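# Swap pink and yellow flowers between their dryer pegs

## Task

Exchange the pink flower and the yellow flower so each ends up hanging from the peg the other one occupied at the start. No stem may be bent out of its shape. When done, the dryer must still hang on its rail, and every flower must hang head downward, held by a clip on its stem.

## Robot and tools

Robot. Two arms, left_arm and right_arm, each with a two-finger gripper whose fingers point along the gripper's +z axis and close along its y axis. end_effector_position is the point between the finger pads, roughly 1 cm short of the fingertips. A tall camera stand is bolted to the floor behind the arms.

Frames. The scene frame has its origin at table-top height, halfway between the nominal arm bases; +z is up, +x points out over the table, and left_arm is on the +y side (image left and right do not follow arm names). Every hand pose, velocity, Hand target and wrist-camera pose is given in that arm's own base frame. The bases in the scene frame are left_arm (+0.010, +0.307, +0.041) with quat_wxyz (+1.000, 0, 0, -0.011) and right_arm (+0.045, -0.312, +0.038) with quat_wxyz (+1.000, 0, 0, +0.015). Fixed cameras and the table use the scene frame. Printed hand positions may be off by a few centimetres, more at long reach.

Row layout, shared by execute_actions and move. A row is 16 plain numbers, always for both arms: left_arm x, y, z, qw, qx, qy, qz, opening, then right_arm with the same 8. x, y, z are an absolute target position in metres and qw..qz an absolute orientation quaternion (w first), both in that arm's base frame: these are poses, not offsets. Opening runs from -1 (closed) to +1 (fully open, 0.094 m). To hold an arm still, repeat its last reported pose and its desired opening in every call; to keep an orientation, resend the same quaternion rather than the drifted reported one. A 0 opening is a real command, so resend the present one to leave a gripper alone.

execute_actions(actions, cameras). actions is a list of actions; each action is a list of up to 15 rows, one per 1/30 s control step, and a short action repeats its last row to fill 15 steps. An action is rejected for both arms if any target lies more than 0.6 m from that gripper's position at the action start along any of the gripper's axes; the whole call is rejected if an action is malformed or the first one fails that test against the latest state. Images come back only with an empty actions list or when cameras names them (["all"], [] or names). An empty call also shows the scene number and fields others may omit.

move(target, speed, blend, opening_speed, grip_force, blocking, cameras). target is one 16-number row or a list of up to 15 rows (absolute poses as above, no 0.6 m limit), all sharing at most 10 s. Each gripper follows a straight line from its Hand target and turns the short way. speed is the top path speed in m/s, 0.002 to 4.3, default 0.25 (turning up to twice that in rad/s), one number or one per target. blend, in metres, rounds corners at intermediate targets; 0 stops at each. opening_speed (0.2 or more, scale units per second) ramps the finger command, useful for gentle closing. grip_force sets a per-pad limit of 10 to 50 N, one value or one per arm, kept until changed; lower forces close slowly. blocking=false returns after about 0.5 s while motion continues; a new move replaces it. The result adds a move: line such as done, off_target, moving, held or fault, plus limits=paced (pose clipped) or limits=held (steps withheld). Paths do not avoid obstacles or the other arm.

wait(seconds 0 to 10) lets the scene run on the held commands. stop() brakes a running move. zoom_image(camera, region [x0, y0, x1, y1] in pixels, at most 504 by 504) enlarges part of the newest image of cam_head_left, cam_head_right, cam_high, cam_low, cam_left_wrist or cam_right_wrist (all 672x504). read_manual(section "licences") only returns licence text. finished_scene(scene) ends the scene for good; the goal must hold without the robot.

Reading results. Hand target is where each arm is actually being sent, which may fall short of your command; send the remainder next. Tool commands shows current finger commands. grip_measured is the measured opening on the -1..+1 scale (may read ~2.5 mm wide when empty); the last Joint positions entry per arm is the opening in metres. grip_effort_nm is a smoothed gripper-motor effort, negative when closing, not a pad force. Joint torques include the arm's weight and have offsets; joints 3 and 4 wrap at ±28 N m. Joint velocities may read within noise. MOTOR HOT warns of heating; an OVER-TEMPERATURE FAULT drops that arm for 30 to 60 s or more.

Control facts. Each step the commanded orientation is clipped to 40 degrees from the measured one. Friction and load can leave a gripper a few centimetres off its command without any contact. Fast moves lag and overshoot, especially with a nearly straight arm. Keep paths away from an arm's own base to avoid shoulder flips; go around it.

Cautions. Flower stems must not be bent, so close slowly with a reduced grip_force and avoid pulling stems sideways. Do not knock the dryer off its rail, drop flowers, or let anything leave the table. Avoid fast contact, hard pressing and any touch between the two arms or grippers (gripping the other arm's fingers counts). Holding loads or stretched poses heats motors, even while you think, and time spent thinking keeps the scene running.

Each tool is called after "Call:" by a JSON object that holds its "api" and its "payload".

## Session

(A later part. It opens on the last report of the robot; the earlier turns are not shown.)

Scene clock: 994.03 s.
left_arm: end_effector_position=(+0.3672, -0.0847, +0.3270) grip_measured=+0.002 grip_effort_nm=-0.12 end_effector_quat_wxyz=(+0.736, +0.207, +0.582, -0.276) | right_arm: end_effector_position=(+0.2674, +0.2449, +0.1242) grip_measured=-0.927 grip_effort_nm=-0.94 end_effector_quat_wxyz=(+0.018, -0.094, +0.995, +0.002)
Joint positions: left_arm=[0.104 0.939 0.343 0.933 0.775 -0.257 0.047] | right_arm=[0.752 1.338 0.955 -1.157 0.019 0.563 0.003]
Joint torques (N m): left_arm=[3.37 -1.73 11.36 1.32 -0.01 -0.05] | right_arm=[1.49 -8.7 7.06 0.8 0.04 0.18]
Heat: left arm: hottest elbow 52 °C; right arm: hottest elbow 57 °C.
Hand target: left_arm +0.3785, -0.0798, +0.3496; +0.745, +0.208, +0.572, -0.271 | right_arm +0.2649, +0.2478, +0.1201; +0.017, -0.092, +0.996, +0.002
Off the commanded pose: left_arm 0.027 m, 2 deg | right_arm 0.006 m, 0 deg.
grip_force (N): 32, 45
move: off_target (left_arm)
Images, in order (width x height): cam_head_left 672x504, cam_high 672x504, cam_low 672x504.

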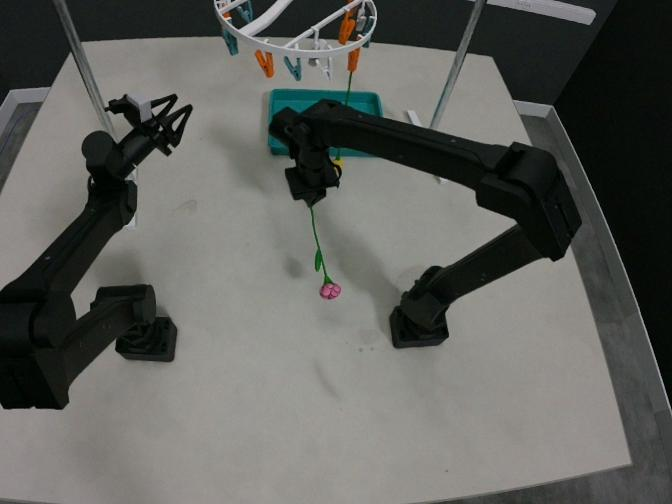

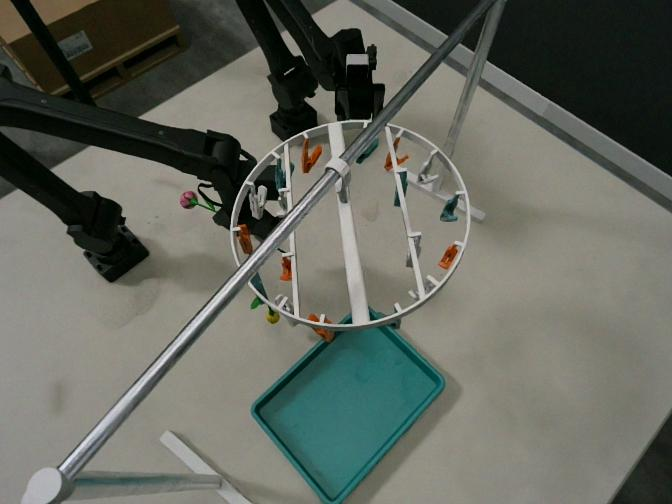

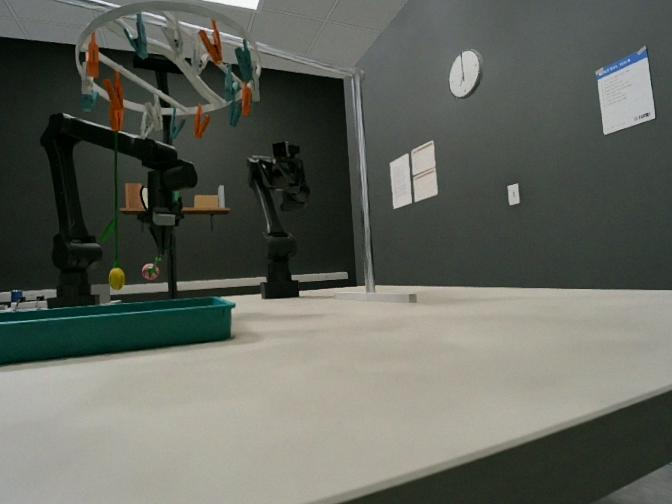

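Call:
{"api": "move", "payload": {"target": [0.38, -0.08, 0.35, 0.7455, 0.2082, 0.5721, -0.2713, 0.0, 0.265, 0.248, -0.012, 0.0174, -0.0915, 0.9957, 0.0016, -1.0], "speed": 0.1, "cameras": ["cam_head_left", "cam_low", "cam_high", "cam_left_wrist", "cam_right_wrist"]}}

Call:
{"api": "zoom_image", "payload": {"camera": "cam_head_left", "region": [260, 150, 400, 330]}}

Call:
{"api": "zoom_image", "payload": {"camera": "cam_low", "region": [100, 200, 240, 320]}}

Scene clock: 1000.77 s.
left_arm: end_effector_position=(+0.3672, -0.0845, +0.3270) grip_measured=+0.002 grip_effort_nm=-0.12 end_effector_quat_wxyz=(+0.736, +0.207, +0.583, -0.276) | right_arm: end_effector_position=(+0.2691, +0.2467, -0.0057) grip_measured=-0.927 grip_effort_nm=-0.94 end_effector_quat_wxyz=(+0.020, -0.094, +0.995, +0.003)
Joint positions: left_arm=[0.104 0.939 0.343 0.933 0.775 -0.257 0.047] | right_arm=[0.752 1.556 0.778 -0.757 0.019 0.563 0.003]
Joint torques (N m): left_arm=[3.31 -1.79 11.33 1.33 -0.02 -0.06] | right_arm=[1.49 -9.76 5.12 0.96 0.06 0.18]
Heat: left arm: hottest elbow 54 °C; right arm: hottest elbow 56 °C.
Hand target: left_arm +0.3785, -0.0797, +0.3497; +0.746, +0.208, +0.572, -0.271 | right_arm +0.2650, +0.2478, -0.0119; +0.017, -0.091, +0.996, +0.002
Off the commanded pose: left_arm 0.027 m, 2 deg | right_arm 0.008 m, 0 deg.
grip_force (N): 32, 45
move: off_target (left_arm)
camera_calibration:
cam_left_wrist: T_world_to_cam=[[-0.640653, -0.767815, 0.00489165, 0.168729], [-0.153023, 0.121432, -0.980734, 0.424991], [0.752428, -0.629058, -0.195289, -0.17321], [0, 0, 0, 1]] pos_world=[0.303458, -0.0310137, 0.382151]
cam_right_wrist: T_world_to_cam=[[0.196434, -0.980482, -0.00826631, 0.187922], [-0.906895, -0.184884, 0.378629, 0.332159], [-0.372767, -0.0668791, -0.925512, 0.200322], [0, 0, 0, 1]] pos_world=[0.338993, 0.259062, 0.0611882]
Images, in order (width x height): cam_head_left 672x504, cam_high 672x504, cam_low 672x504, cam_left_wrist 672x504, cam_right_wrist 672x504.

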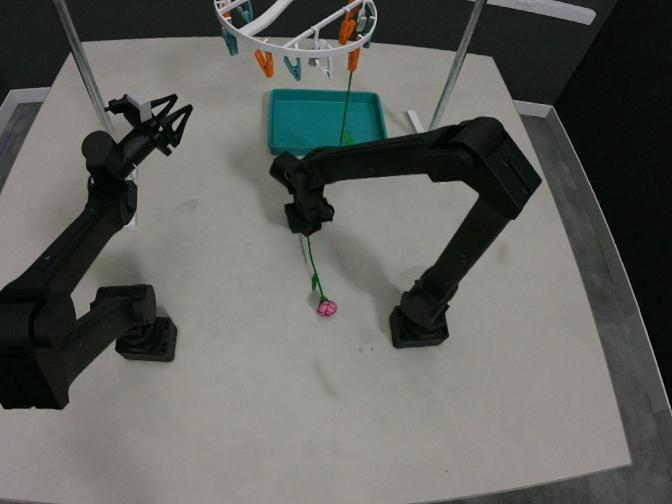

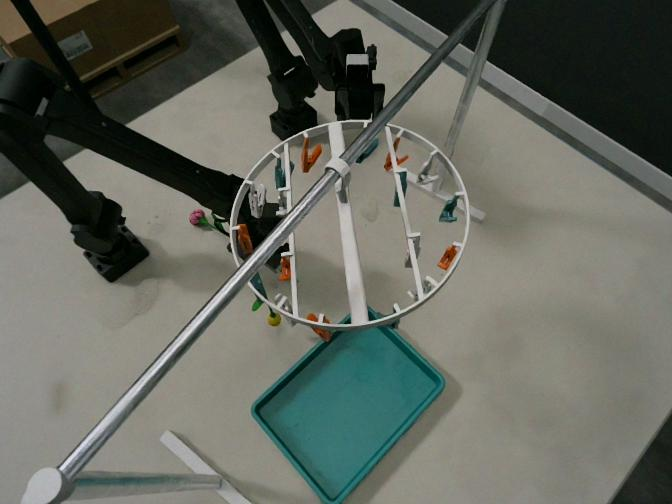

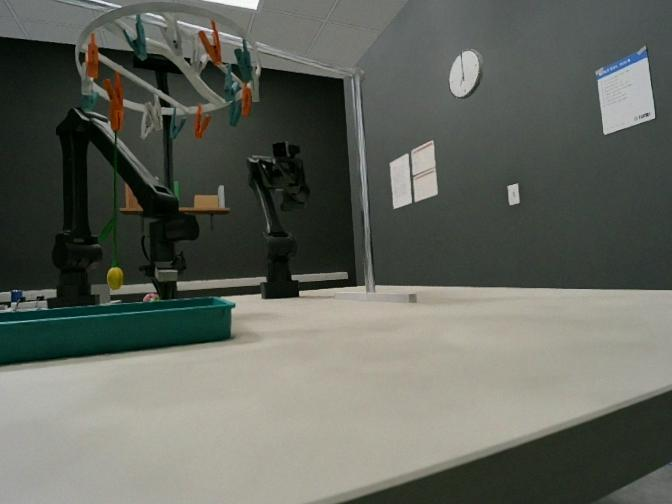

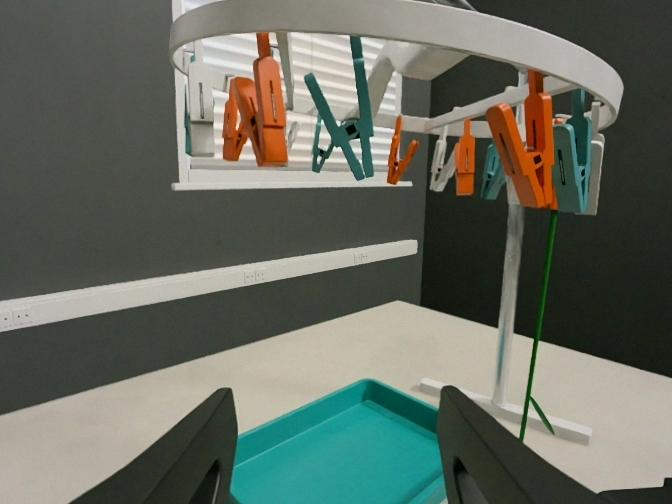

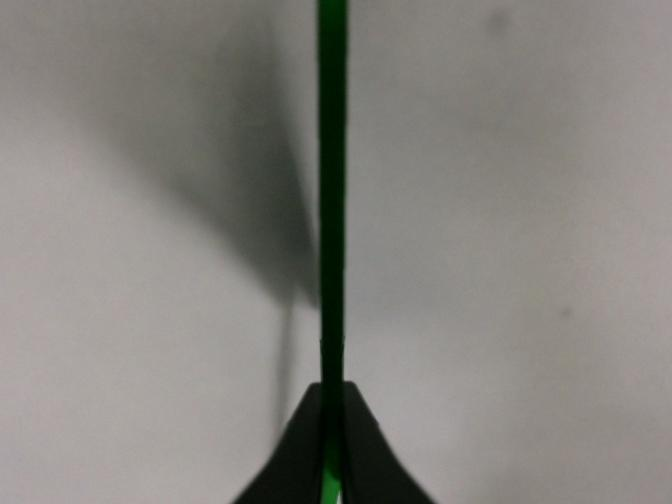

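Scaled by 2.800 from the camera's 672x504 image, which has a finer 960x720 frame.

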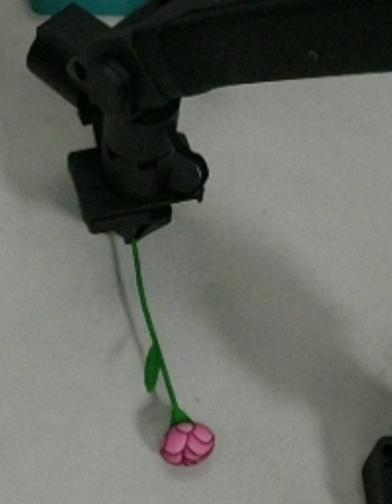

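Scaled by 3.600 from the camera's 672x504 image, which has a finer 960x720 frame.

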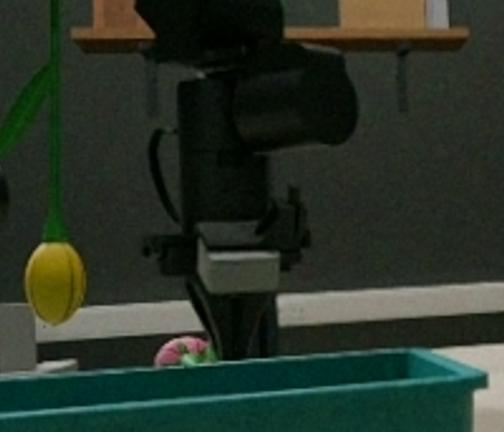

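Call:
{"api": "move", "payload": {"target": [[0.38, -0.08, 0.35, 0.7455, 0.2082, 0.5721, -0.2713, 0.0, 0.265, 0.248, -0.022, 0.0174, -0.0915, 0.9957, 0.0016, -1.0], [0.38, -0.08, 0.35, 0.7455, 0.2082, 0.5721, -0.2713, 0.0, 0.265, 0.248, -0.022, 0.0174, -0.0915, 0.9957, 0.0016, -0.3], [0.38, -0.08, 0.35, 0.7455, 0.2082, 0.5721, -0.2713, 0.0, 0.265, 0.248, 0.13, 0.0174, -0.0915, 0.9957, 0.0016, -0.3]], "speed": [0.06, 0.1, 0.2], "opening_speed": 0.7, "cameras": ["cam_head_left", "cam_head_right", "cam_right_wrist", "cam_high"]}}

Call:
{"api": "zoom_image", "payload": {"camera": "cam_head_left", "region": [260, 150, 400, 330]}}

Scene clock: 1009.20 s.
left_arm: end_effector_position=(+0.3672, -0.0845, +0.3270) grip_measured=+0.002 grip_effort_nm=-0.12 end_effector_quat_wxyz=(+0.736, +0.207, +0.583, -0.276) | right_arm: end_effector_position=(+0.2549, +0.2334, +0.1137) grip_measured=-0.301 grip_effort_nm=0.07 end_effector_quat_wxyz=(+0.003, -0.094, +0.996, -0.010)
Joint positions: left_arm=[0.104 0.939 0.343 0.933 0.775 -0.257 0.047] | right_arm=[0.752 1.33 0.918 -1.167 0.019 0.564 0.033]
Joint torques (N m): left_arm=[3.31 -1.79 11.37 1.32 -0.02 -0.06] | right_arm=[1.32 -8.94 10.82 -0.1 0.02 0.19]
Heat: left arm: hottest elbow 55 °C; right arm: hottest elbow 55 °C.
Hand target: left_arm +0.3785, -0.0797, +0.3497; +0.746, +0.208, +0.572, -0.271 | right_arm +0.2645, +0.2475, +0.1302; +0.018, -0.092, +0.996, +0.002
Off the commanded pose: left_arm 0.027 m, 2 deg | right_arm 0.024 m, 2 deg.
grip_force (N): 32, 45
move: off_target (left_arm, right_arm)
camera_calibration:
cam_right_wrist: T_world_to_cam=[[0.196122, -0.980472, 0.014487, 0.17612], [-0.894532, -0.17284, 0.412237, 0.261814], [-0.401683, -0.0938078, -0.910961, 0.316692], [0, 0, 0, 1]] pos_world=[0.32687, 0.247641, 0.178013]
Images, in order (width x height): cam_head_left 672x504, cam_head_right 672x504, cam_high 672x504, cam_right_wrist 672x504.

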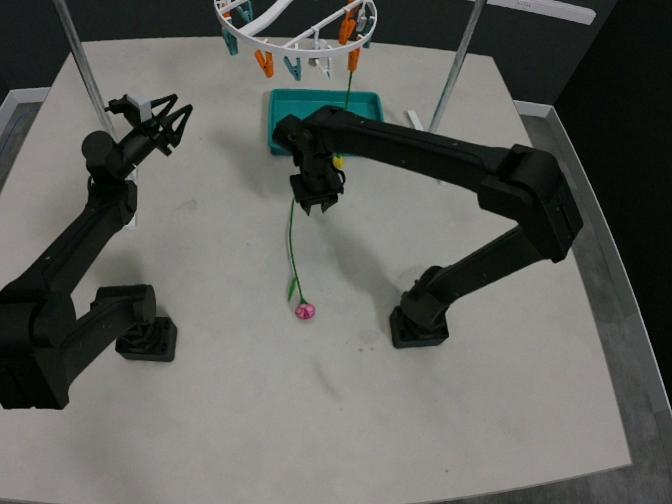

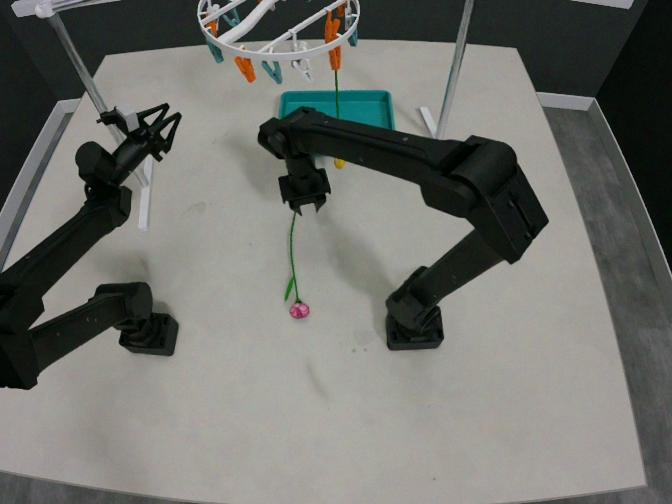

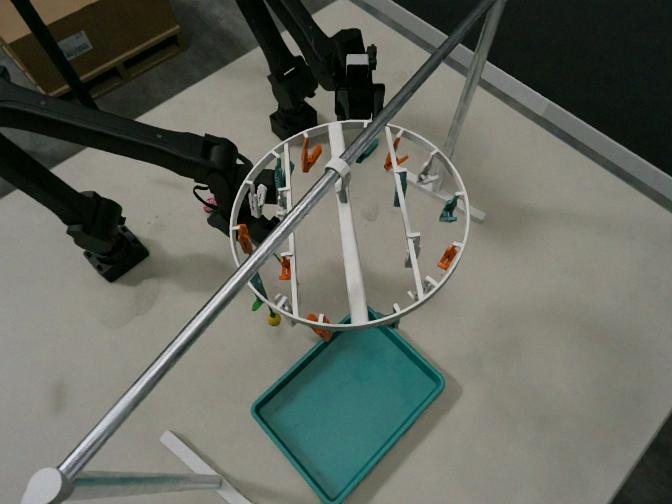

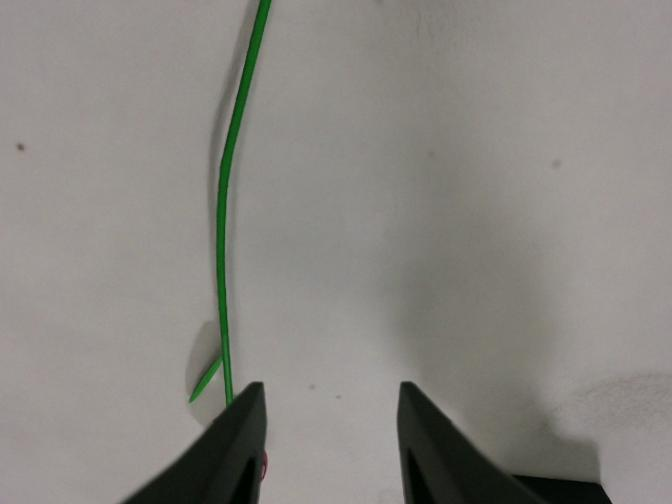

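Scaled by 2.800 from the camera's 672x504 image, which has a finer 960x720 frame.

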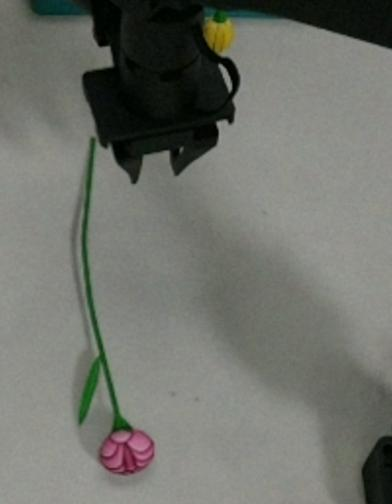

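Call:
{"api": "move", "payload": {"target": [[0.38, -0.08, 0.35, 0.7455, 0.2082, 0.5721, -0.2713, 0.0, 0.245, 0.19, 0.20, 0.0174, -0.0915, 0.9957, 0.0016, -0.3], [0.38, -0.08, 0.35, 0.7455, 0.2082, 0.5721, -0.2713, 0.0, 0.27, 0.0, 0.27, 0.6634, -0.3214, 0.5567, 0.383, -0.3]], "speed": 0.3, "blend": [0.04, 0], "cameras": ["all"]}}

Call:
{"api": "zoom_image", "payload": {"camera": "cam_head_left", "region": [200, 0, 400, 180]}}

Call:
{"api": "zoom_image", "payload": {"camera": "cam_head_right", "region": [180, 0, 380, 180]}}

Call:
{"api": "zoom_image", "payload": {"camera": "cam_high", "region": [200, 100, 480, 360]}}

Scene clock: 1034.13 s.
left_arm: end_effector_position=(+0.3672, -0.0845, +0.3270) grip_measured=+0.002 grip_effort_nm=-0.12 end_effector_quat_wxyz=(+0.736, +0.207, +0.583, -0.276) | right_arm: end_effector_position=(+0.2697, +0.0044, +0.2683) grip_measured=-0.301 grip_effort_nm=0.07 end_effector_quat_wxyz=(+0.629, -0.288, +0.651, +0.312)
Joint positions: left_arm=[0.104 0.939 0.343 0.933 0.775 -0.257 0.047] | right_arm=[-0.683 0.744 0.446 -0.527 -1.554 -0.78 0.033]
Joint torques (N m): left_arm=[3.37 -1.79 11.34 1.32 -0.02 -0.05] | right_arm=[-0.44 0.5 8.49 1.61 -0.63 -0.11]
Heat: left arm: hottest elbow 59 °C; right arm: hottest elbow 56 °C.
Hand target: left_arm +0.3785, -0.0797, +0.3497; +0.746, +0.208, +0.572, -0.271 | right_arm +0.2707, +0.0008, +0.2700; +0.636, -0.294, +0.647, +0.301
Off the commanded pose: left_arm 0.027 m, 2 deg | right_arm 0.005 m, 15 deg.
joint sent to its limit (right arm) — joint 5 (wrist yaw), lower limit. The joint targets are off in orientation, not in position.
grip_force (N): 32, 45
move: off_target (left_arm, right_arm)
camera_calibration:
cam_left_wrist: T_world_to_cam=[[-0.640653, -0.767815, 0.00489165, 0.168729], [-0.153023, 0.121432, -0.980734, 0.424991], [0.752428, -0.629058, -0.195289, -0.17321], [0, 0, 0, 1]] pos_world=[0.303458, -0.0310137, 0.382151]
cam_right_wrist: T_world_to_cam=[[0.771547, -0.63516, -0.0358661, -0.196798], [-0.296153, -0.308705, -0.903878, 0.363958], [0.563035, 0.708006, -0.426285, 0.0482524], [0, 0, 0, 1]] pos_world=[0.232458, -0.0468057, 0.342484]

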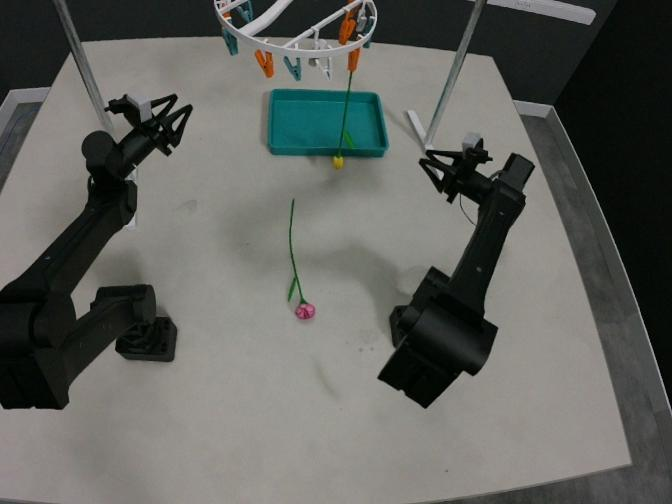

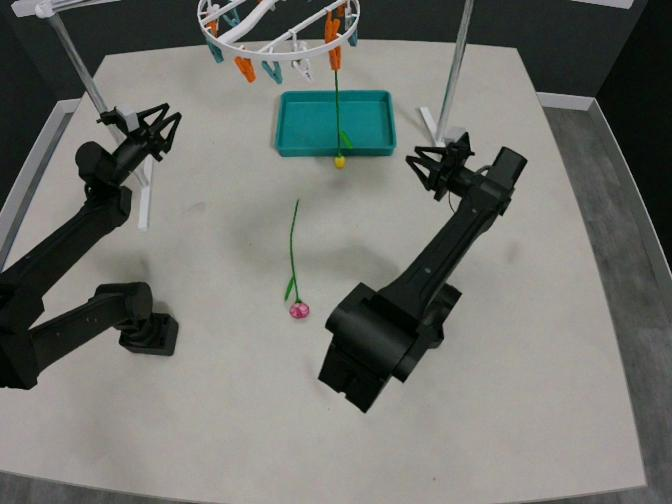

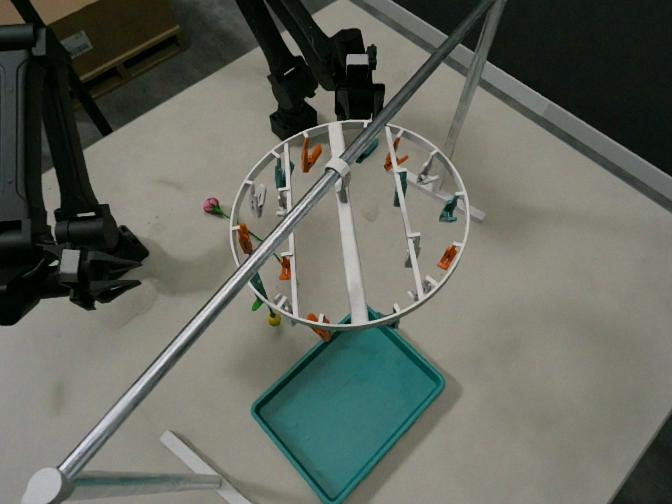

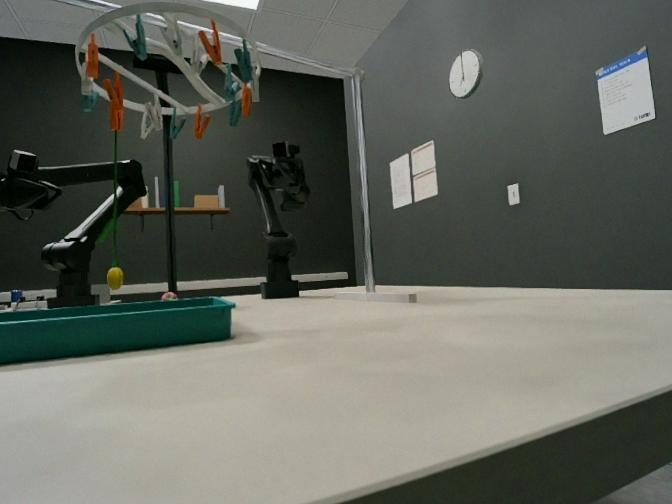

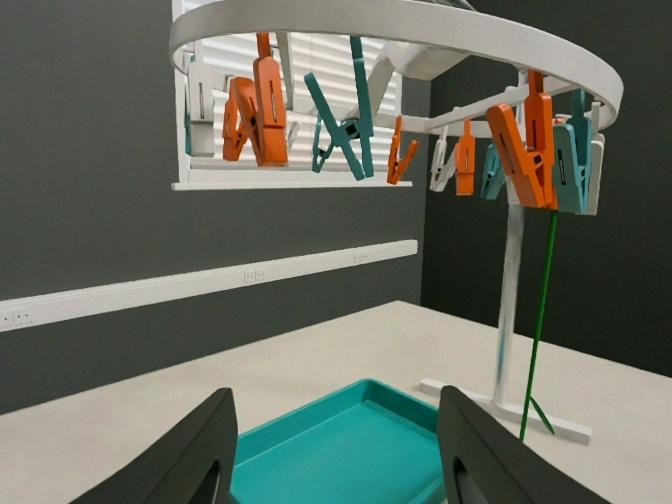

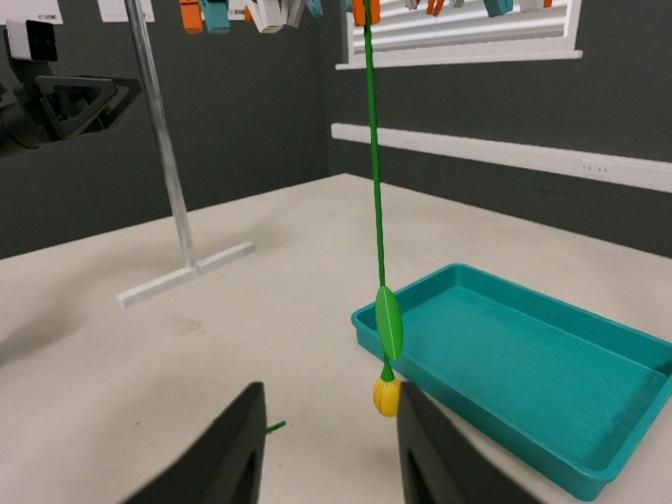

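Scaled by 2.520 from the camera's 672x504 image, which has a finer 960x720 frame.

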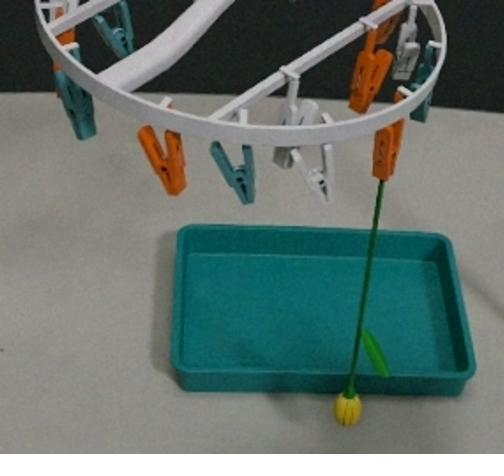

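Scaled by 2.520 from the camera's 672x504 image, which has a finer 960x720 frame.

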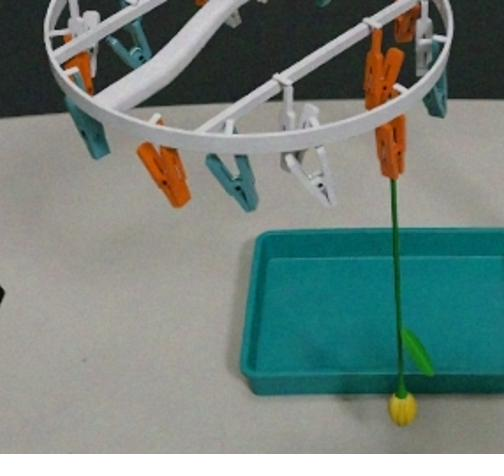

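Scaled by 1.800 from the camera's 672x504 image, which has a finer 960x720 frame.

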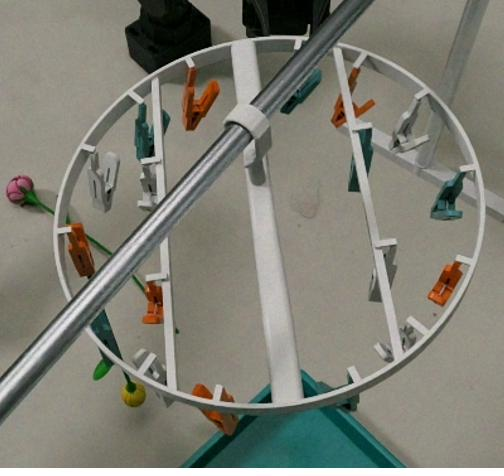

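Call:
{"api": "move", "payload": {"target": [0.2987, -0.3886, 0.40, 0.8134, 0.0684, 0.5695, -0.0977, -0.1, 0.27, 0.0, 0.27, 0.6634, -0.3214, 0.5567, 0.383, -0.3], "speed": 0.25, "cameras": ["cam_left_wrist", "cam_low"]}}

Scene clock: 1073.93 s.
left_arm: end_effector_position=(+0.2958, -0.3788, +0.3768) grip_measured=-0.098 grip_effort_nm=-0.12 end_effector_quat_wxyz=(+0.804, +0.086, +0.582, -0.086) | right_arm: end_effector_position=(+0.2699, +0.0042, +0.2685) grip_measured=-0.301 grip_effort_nm=0.07 end_effector_quat_wxyz=(+0.630, -0.289, +0.650, +0.311)
Joint positions: left_arm=[-1.187 1.311 0.678 1.132 -0.87 0.436 0.042] | right_arm=[-0.683 0.744 0.446 -0.523 -1.554 -0.78 0.033]
Joint torques (N m): left_arm=[2.37 -6.24 10.88 2.35 0.21 0.14] | right_arm=[-0.32 0.44 8.46 1.63 -0.62 -0.08]
Heat: left arm: hottest elbow 62 °C; right arm: hottest elbow 52 °C.
Hand target: left_arm +0.2979, -0.3874, +0.3995; +0.813, +0.068, +0.570, -0.098 | right_arm +0.2707, +0.0009, +0.2700; +0.636, -0.294, +0.647, +0.301
Off the commanded pose: left_arm 0.025 m, 3 deg | right_arm 0.004 m, 15 deg.
joint sent to its limit (right arm) — joint 5 (wrist yaw), lower limit. The joint targets are off in orientation, not in position.
grip_force (N): 32, 45
move: off_target (left_arm, right_arm)
camera_calibration:
cam_left_wrist: T_world_to_cam=[[-0.229717, -0.971947, -0.050493, -0.281309], [-0.105262, 0.0763874, -0.991506, 0.471488], [0.967549, -0.222451, -0.119856, -0.232954], [0, 0, 0, 1]] pos_world=[0.210402, -0.361254, 0.425359]
Images, in order (width x height): cam_low 672x504, cam_left_wrist 672x504.

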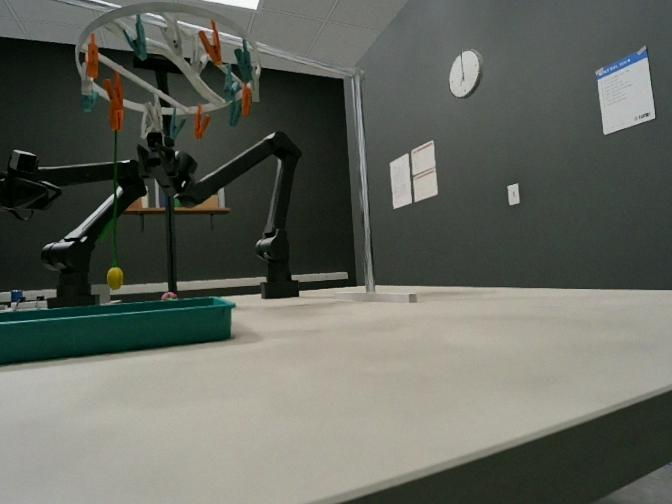

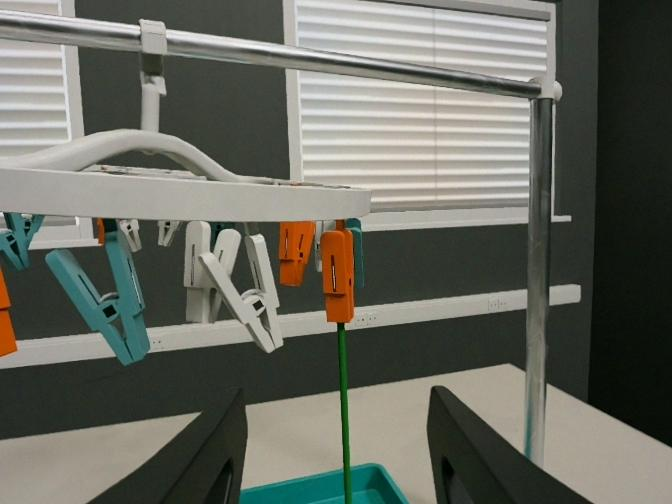

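Call:
{"api": "move", "payload": {"target": [0.33, -0.39, 0.21, 0.7721, 0.0712, 0.6253, -0.088, -0.2, 0.371, 0.108, 0.413, 0.6698, -0.3277, 0.4349, 0.5047, -0.1], "speed": 0.2, "cameras": ["cam_left_wrist", "cam_right_wrist"]}}

Scene clock: 1133.53 s.
left_arm: end_effector_position=(+0.3253, -0.3936, +0.2116) grip_measured=-0.198 grip_effort_nm=-0.12 end_effector_quat_wxyz=(+0.770, +0.081, +0.627, -0.086) | right_arm: end_effector_position=(+0.3622, +0.1053, +0.3894) grip_measured=-0.101 grip_effort_nm=0.07 end_effector_quat_wxyz=(+0.541, -0.440, +0.558, +0.450)
Joint positions: left_arm=[-1.145 1.721 0.615 1.427 -0.878 0.268 0.038] | right_arm=[-0.195 1.055 0.894 -0.431 -1.554 -0.566 0.042]
Joint torques (N m): left_arm=[3.43 -8.94 4.55 2.51 0.15 -0.06] | right_arm=[1.49 -4.78 12.79 1.8 -0.51 0.18]
Heat: left arm: hottest elbow 58 °C; right arm: hottest elbow 50 °C.
Hand target: left_arm +0.3300, -0.3899, +0.2101; +0.772, +0.071, +0.625, -0.088 | right_arm +0.3693, +0.1075, +0.4124; +0.549, -0.455, +0.545, +0.442
Off the commanded pose: left_arm 0.006 m, 1 deg | right_arm 0.025 m, 25 deg.
joint sent to its limit (right arm) — joint 5 (wrist yaw), lower limit. The joint targets are off in orientation, not in position.
grip_force (N): 32, 45
move: off_target (right_arm)
camera_calibration:
cam_left_wrist: T_world_to_cam=[[-0.227178, -0.973401, -0.029675, -0.303017], [-0.216548, 0.0802012, -0.972972, 0.345642], [0.949472, -0.214612, -0.229008, -0.252495], [0, 0, 0, 1]] pos_world=[0.245746, -0.376866, 0.269485]
cam_right_wrist: T_world_to_cam=[[0.979286, -0.201781, -0.0168586, -0.32795], [-0.100484, -0.412006, -0.905624, 0.47285], [0.175791, 0.888558, -0.423747, 0.0965509], [0, 0, 0, 1]] pos_world=[0.351697, 0.0428518, 0.463609]
Images, in order (width x height): cam_left_wrist 672x504, cam_right_wrist 672x504.

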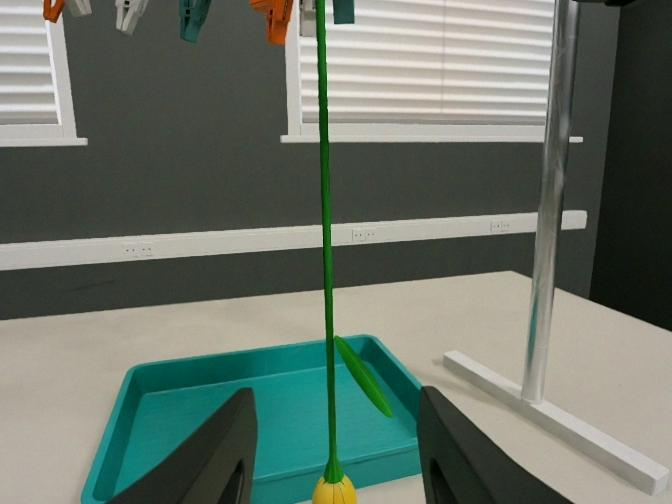

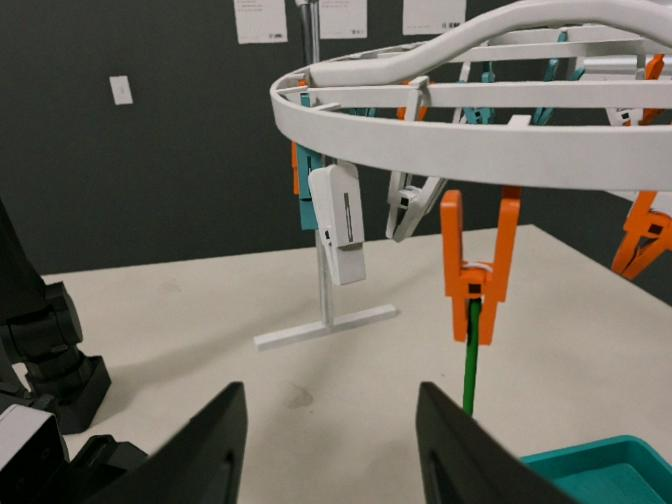

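Call:
{"api": "move", "payload": {"target": [0.453, -0.4165, 0.215, 0.7721, 0.0712, 0.6253, -0.088, -0.2, 0.414, 0.098, 0.386, 0.687, -0.3124, 0.4461, 0.4811, -0.1], "speed": 0.15, "cameras": ["cam_left_wrist", "cam_right_wrist"]}}

Scene clock: 1164.17 s.
left_arm: end_effector_position=(+0.4411, -0.4089, +0.2090) grip_measured=-0.198 grip_effort_nm=-0.12 end_effector_quat_wxyz=(+0.769, +0.081, +0.629, -0.083) | right_arm: end_effector_position=(+0.4032, +0.0972, +0.3638) grip_measured=-0.101 grip_effort_nm=0.07 end_effector_quat_wxyz=(+0.545, -0.444, +0.554, +0.446)
Joint positions: left_arm=[-0.929 1.829 0.823 1.26 -0.679 0.181 0.038] | right_arm=[-0.195 1.186 0.909 -0.247 -1.554 -0.514 0.042]
Joint torques (N m): left_arm=[3.25 -10.99 8.16 1.44 0.25 -0.07] | right_arm=[0.91 -7.24 12.53 1.92 -0.46 0.15]
Heat: left arm: hottest elbow 51 °C; right arm: hottest elbow 54 °C.
Hand target: left_arm +0.4524, -0.4159, +0.2151; +0.772, +0.071, +0.625, -0.088 | right_arm +0.4124, +0.0976, +0.3855; +0.553, -0.457, +0.542, +0.436
Off the commanded pose: left_arm 0.015 m, 1 deg | right_arm 0.025 m, 26 deg.
joint sent to its limit (right arm) — joint 5 (wrist yaw), lower limit. The joint targets are off in orientation, not in position.
grip_force (N): 32, 45
move: off_target (left_arm, right_arm)
camera_calibration:
cam_left_wrist: T_world_to_cam=[[-0.221171, -0.974718, -0.0317416, -0.294447], [-0.222641, 0.0821535, -0.971433, 0.372669], [0.949481, -0.207786, -0.235182, -0.362196], [0, 0, 0, 1]] pos_world=[0.361747, -0.392878, 0.267495]
cam_right_wrist: T_world_to_cam=[[0.979325, -0.202288, -0.00156627, -0.375667], [-0.0869463, -0.413911, -0.906156, 0.445295], [0.182656, 0.887557, -0.422942, 0.0827759], [0, 0, 0, 1]] pos_world=[0.391497, 0.0348512, 0.437927]
Images, in order (width x height): cam_left_wrist 672x504, cam_right_wrist 672x504.

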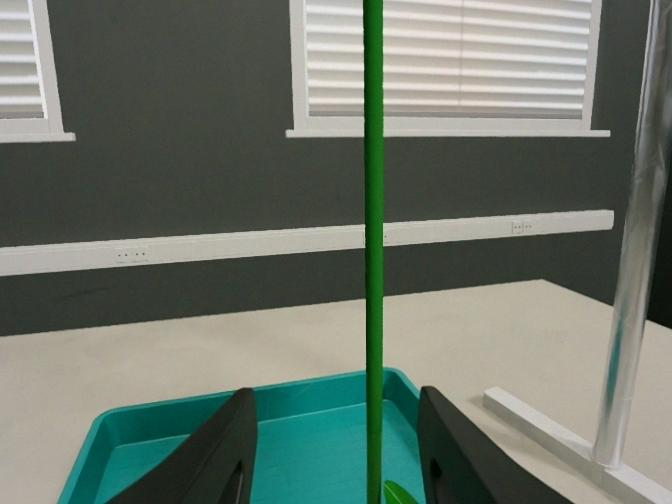

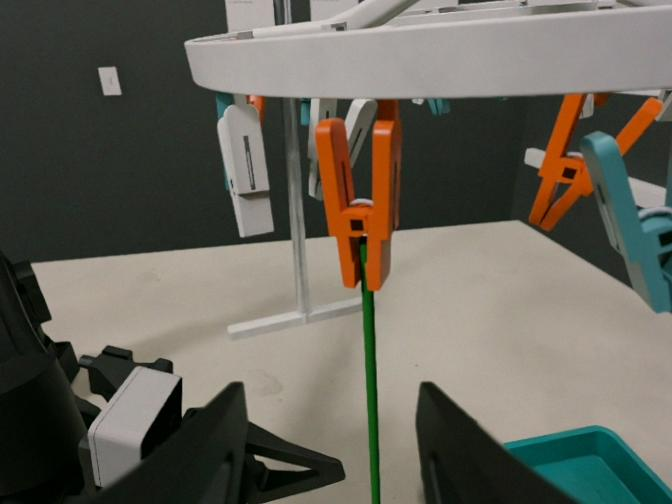

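Call:
{"api": "move", "payload": {"target": [[0.453, -0.4165, 0.215, 0.7721, 0.0712, 0.6253, -0.088, -0.2, 0.405, 0.085, 0.392, 0.7601, -0.2301, 0.4936, 0.3544, -0.1], [0.474, -0.4304, 0.216, 0.7721, 0.0712, 0.6253, -0.088, -0.2, 0.406, 0.10, 0.397, 0.7034, -0.2966, 0.4568, 0.4568, -0.1]], "speed": 0.2, "cameras": ["cam_left_wrist", "cam_right_wrist"]}}

Scene clock: 1185.70 s.
left_arm: end_effector_position=(+0.4606, -0.4241, +0.2095) grip_measured=-0.198 grip_effort_nm=-0.12 end_effector_quat_wxyz=(+0.768, +0.082, +0.629, -0.084) | right_arm: end_effector_position=(+0.3982, +0.1013, +0.3820) grip_measured=-0.101 grip_effort_nm=0.08 end_effector_quat_wxyz=(+0.695, -0.282, +0.489, +0.446)
Joint positions: left_arm=[-0.915 1.866 0.893 1.221 -0.663 0.175 0.038] | right_arm=[-0.13 1.309 0.593 1.568 -1.068 0.833 0.042]
Joint torques (N m): left_arm=[3.43 -11.63 8.49 1.44 0.25 -0.07] | right_arm=[0.5 -6.07 9.89 1.46 0.37 0.17]
Heat: left arm: hottest elbow 50 °C; right arm: hottest elbow 59 °C.
Hand target: left_arm +0.4735, -0.4296, +0.2161; +0.772, +0.071, +0.625, -0.088 | right_arm +0.4053, +0.1002, +0.3969; +0.701, -0.291, +0.477, +0.443
Off the commanded pose: left_arm 0.016 m, 1 deg | right_arm 0.017 m, 4 deg.
joint sent to its limit (right arm) — joint 4 (wrist pitch), upper limit. The joint targets are off in orientation, not in position.
grip_force (N): 32, 45
move: off_target (left_arm, right_arm)
camera_calibration:
cam_left_wrist: T_world_to_cam=[[-0.223679, -0.974134, -0.0320937, -0.30352], [-0.223314, 0.0832734, -0.971183, 0.379407], [0.948735, -0.210066, -0.236165, -0.384206], [0, 0, 0, 1]] pos_world=[0.381345, -0.407972, 0.267996]
cam_right_wrist: T_world_to_cam=[[0.896393, -0.441974, -0.0337492, -0.300381], [-0.0553358, -0.0360363, -0.997817, 0.447083], [0.439793, 0.896304, -0.0567596, -0.155417], [0, 0, 0, 1]] pos_world=[0.36235, 0.0226515, 0.427148]
Images, in order (width x height): cam_left_wrist 672x504, cam_right_wrist 672x504.

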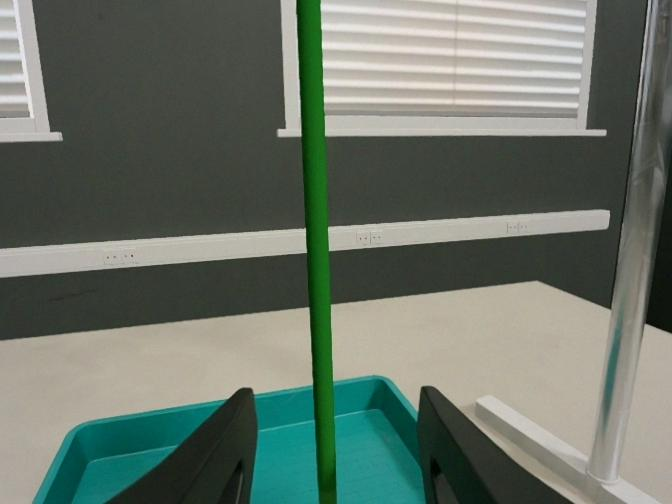

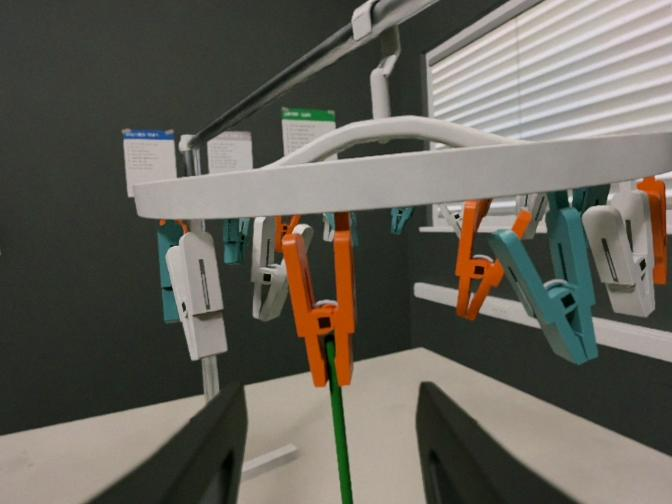

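Call:
{"api": "move", "payload": {"target": [[0.472, -0.429, 0.216, 0.7721, 0.0712, 0.6253, -0.088, -1.0, 0.406, 0.10, 0.397, 0.7034, -0.2966, 0.4568, 0.4568, -0.1], [0.472, -0.429, 0.216, 0.7721, 0.0712, 0.6253, -0.088, -1.0, 0.429, 0.158, 0.4245, 0.69, -0.3155, 0.4416, 0.4788, -0.1]], "speed": 0.12, "opening_speed": 1.0, "grip_force": [40, 50], "cameras": ["cam_left_wrist", "cam_right_wrist"]}}

Scene clock: 1196.77 s.
left_arm: end_effector_position=(+0.4606, -0.4241, +0.2095) grip_measured=-0.944 grip_effort_nm=-0.88 end_effector_quat_wxyz=(+0.768, +0.081, +0.629, -0.084) | right_arm: end_effector_position=(+0.4197, +0.1537, +0.4101) grip_measured=-0.101 grip_effort_nm=0.07 end_effector_quat_wxyz=(+0.682, -0.304, +0.455, +0.486)
Joint positions: left_arm=[-0.915 1.866 0.893 1.221 -0.663 0.174 0.003] | right_arm=[0.014 1.366 0.715 1.522 -1.019 0.822 0.042]
Joint torques (N m): left_arm=[3.31 -11.87 8.03 1.58 0.19 -0.04] | right_arm=[1.14 -7.77 10.4 0.58 0.52 -0.11]
Heat: left arm: hottest elbow 51 °C; right arm: hottest elbow 59 °C.
Hand target: left_arm +0.4716, -0.4284, +0.2160; +0.772, +0.071, +0.625, -0.088 | right_arm +0.4281, +0.1576, +0.4242; +0.690, -0.315, +0.442, +0.479
Off the commanded pose: left_arm 0.014 m, 1 deg | right_arm 0.018 m, 2 deg.
grip_force (N): 40, 50
move: off_target (left_arm, right_arm)
camera_calibration:
cam_left_wrist: T_world_to_cam=[[-0.223847, -0.974132, -0.0309835, -0.303655], [-0.223543, 0.0822589, -0.971217, 0.379082], [0.948642, -0.210478, -0.236173, -0.384314], [0, 0, 0, 1]] pos_world=[0.381345, -0.407872, 0.267997]
cam_right_wrist: T_world_to_cam=[[0.939484, -0.342169, -0.017007, -0.335854], [-0.0213768, -0.0090037, -0.999731, 0.460668], [0.341924, 0.939595, -0.0157733, -0.192592], [0, 0, 0, 1]] pos_world=[0.391229, 0.0701875, 0.451794]
Images, in order (width x height): cam_left_wrist 672x504, cam_right_wrist 672x504.

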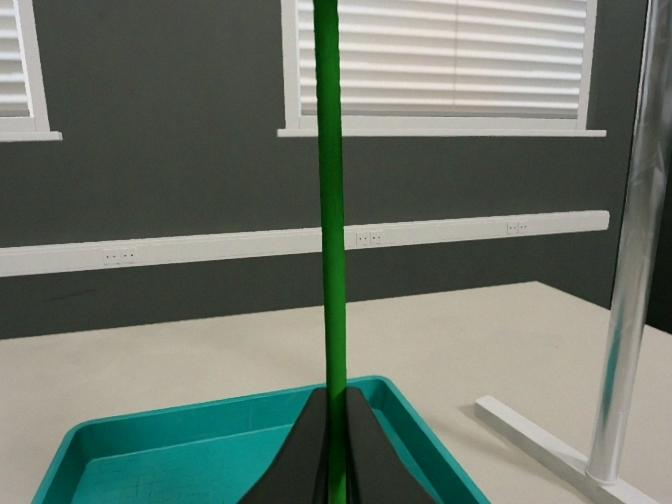

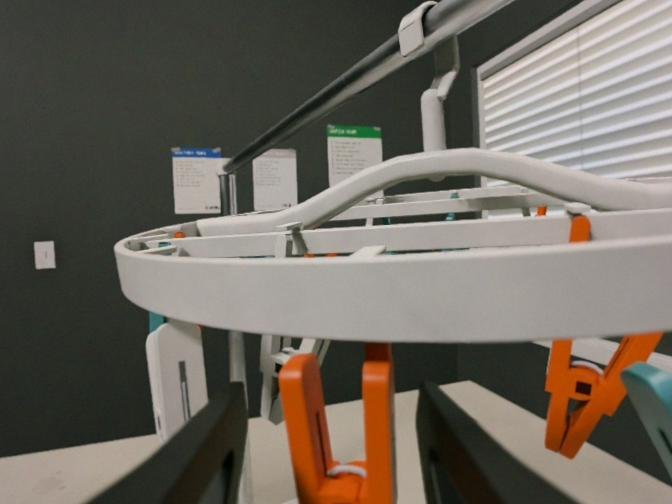

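Call:
{"api": "move", "payload": {"target": [[0.472, -0.429, 0.216, 0.7721, 0.0712, 0.6253, -0.088, -1.0, 0.429, 0.158, 0.4245, 0.69, -0.3155, 0.4416, 0.4788, -0.7], [0.472, -0.429, 0.150, 0.7721, 0.0712, 0.6253, -0.088, -1.0, 0.429, 0.158, 0.4245, 0.69, -0.3155, 0.4416, 0.4788, -0.7]], "speed": 0.1, "opening_speed": 0.4, "cameras": ["cam_left_wrist", "cam_right_wrist", "cam_low", "cam_head_right"]}}

Call:
{"api": "zoom_image", "payload": {"camera": "cam_low", "region": [60, 60, 200, 300]}}

Scene clock: 1203.90 s.
left_arm: end_effector_position=(+0.4614, -0.4253, +0.1415) grip_measured=-0.945 grip_effort_nm=-0.88 end_effector_quat_wxyz=(+0.762, +0.088, +0.636, -0.079) | right_arm: end_effector_position=(+0.4208, +0.1535, +0.4099) grip_measured=-0.577 grip_effort_nm=-1.03 end_effector_quat_wxyz=(+0.683, -0.304, +0.455, +0.484)
Joint positions: left_arm=[-0.915 2.027 0.896 1.354 -0.662 0.173 0.003] | right_arm=[0.014 1.368 0.717 1.521 -1.018 0.818 0.02]
Joint torques (N m): left_arm=[3.31 -12.57 6.9 2.85 0.17 -0.04] | right_arm=[1.2 -8.06 10.22 0.58 0.47 -0.09]
Heat: left arm: hottest elbow 51 °C; right arm: hottest elbow 58 °C.
Hand target: left_arm +0.4716, -0.4284, +0.1501; +0.772, +0.071, +0.625, -0.088 | right_arm +0.4282, +0.1576, +0.4242; +0.690, -0.315, +0.442, +0.479
Off the commanded pose: left_arm 0.014 m, 3 deg | right_arm 0.017 m, 2 deg.
grip_force (N): 40, 50
move: off_target (left_arm, right_arm)
camera_calibration:
cam_left_wrist: T_world_to_cam=[[-0.225092, -0.97322, -0.0466569, -0.303531], [-0.239169, 0.10161, -0.965647, 0.328007], [0.944527, -0.2062, -0.255635, -0.394919], [0, 0, 0, 1]] pos_world=[0.383139, -0.410163, 0.201622]
cam_right_wrist: T_world_to_cam=[[0.938643, -0.34455, -0.0153306, -0.336871], [-0.0196613, -0.00907809, -0.999765, 0.459736], [0.34433, 0.938724, -0.0152954, -0.193965], [0, 0, 0, 1]] pos_world=[0.392029, 0.0701842, 0.451497]
Images, in order (width x height): cam_head_right 672x504, cam_low 672x504, cam_left_wrist 672x504, cam_right_wrist 672x504.

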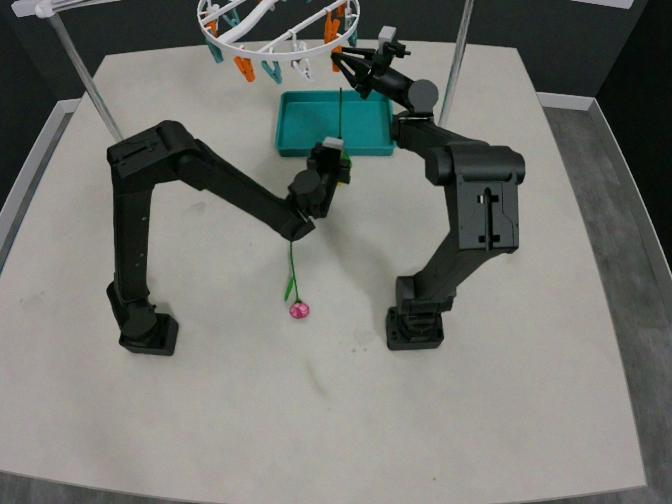

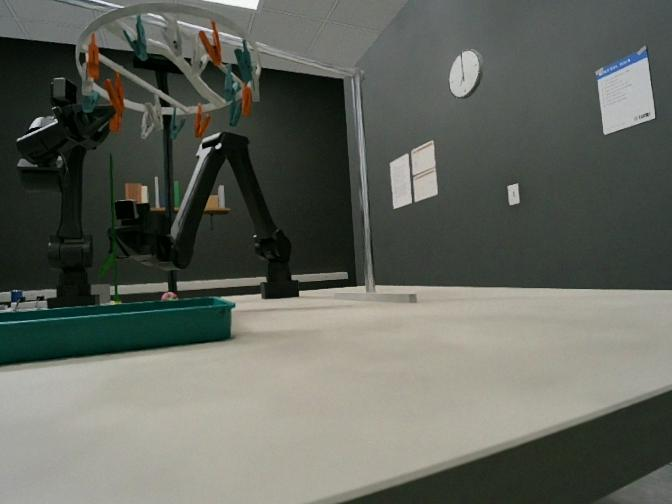

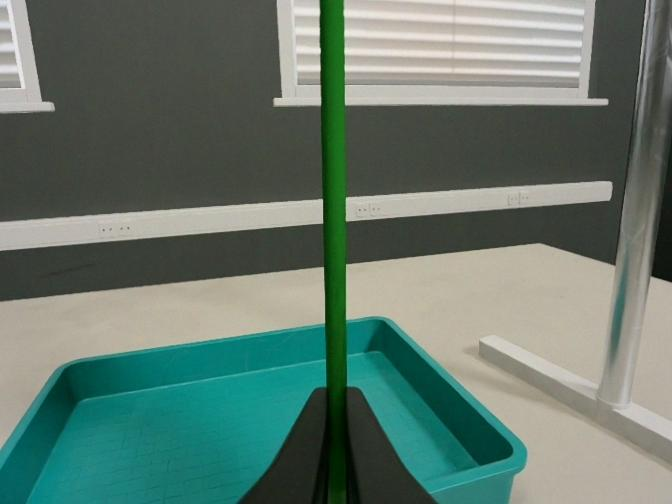

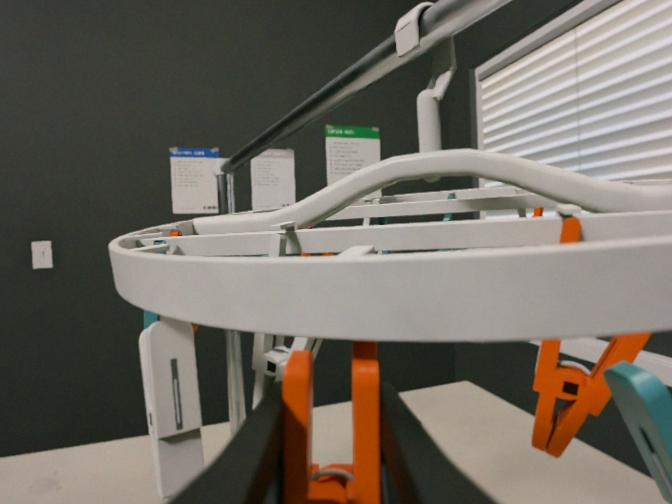

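Scaled by 2.100 from the camera's 672x504 image, which has a finer 960x720 frame.

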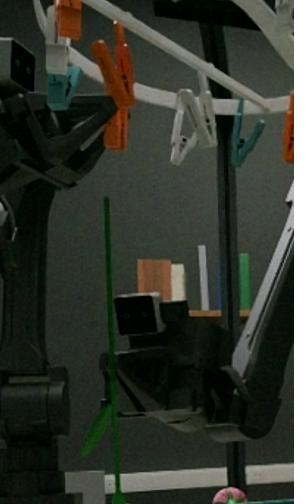

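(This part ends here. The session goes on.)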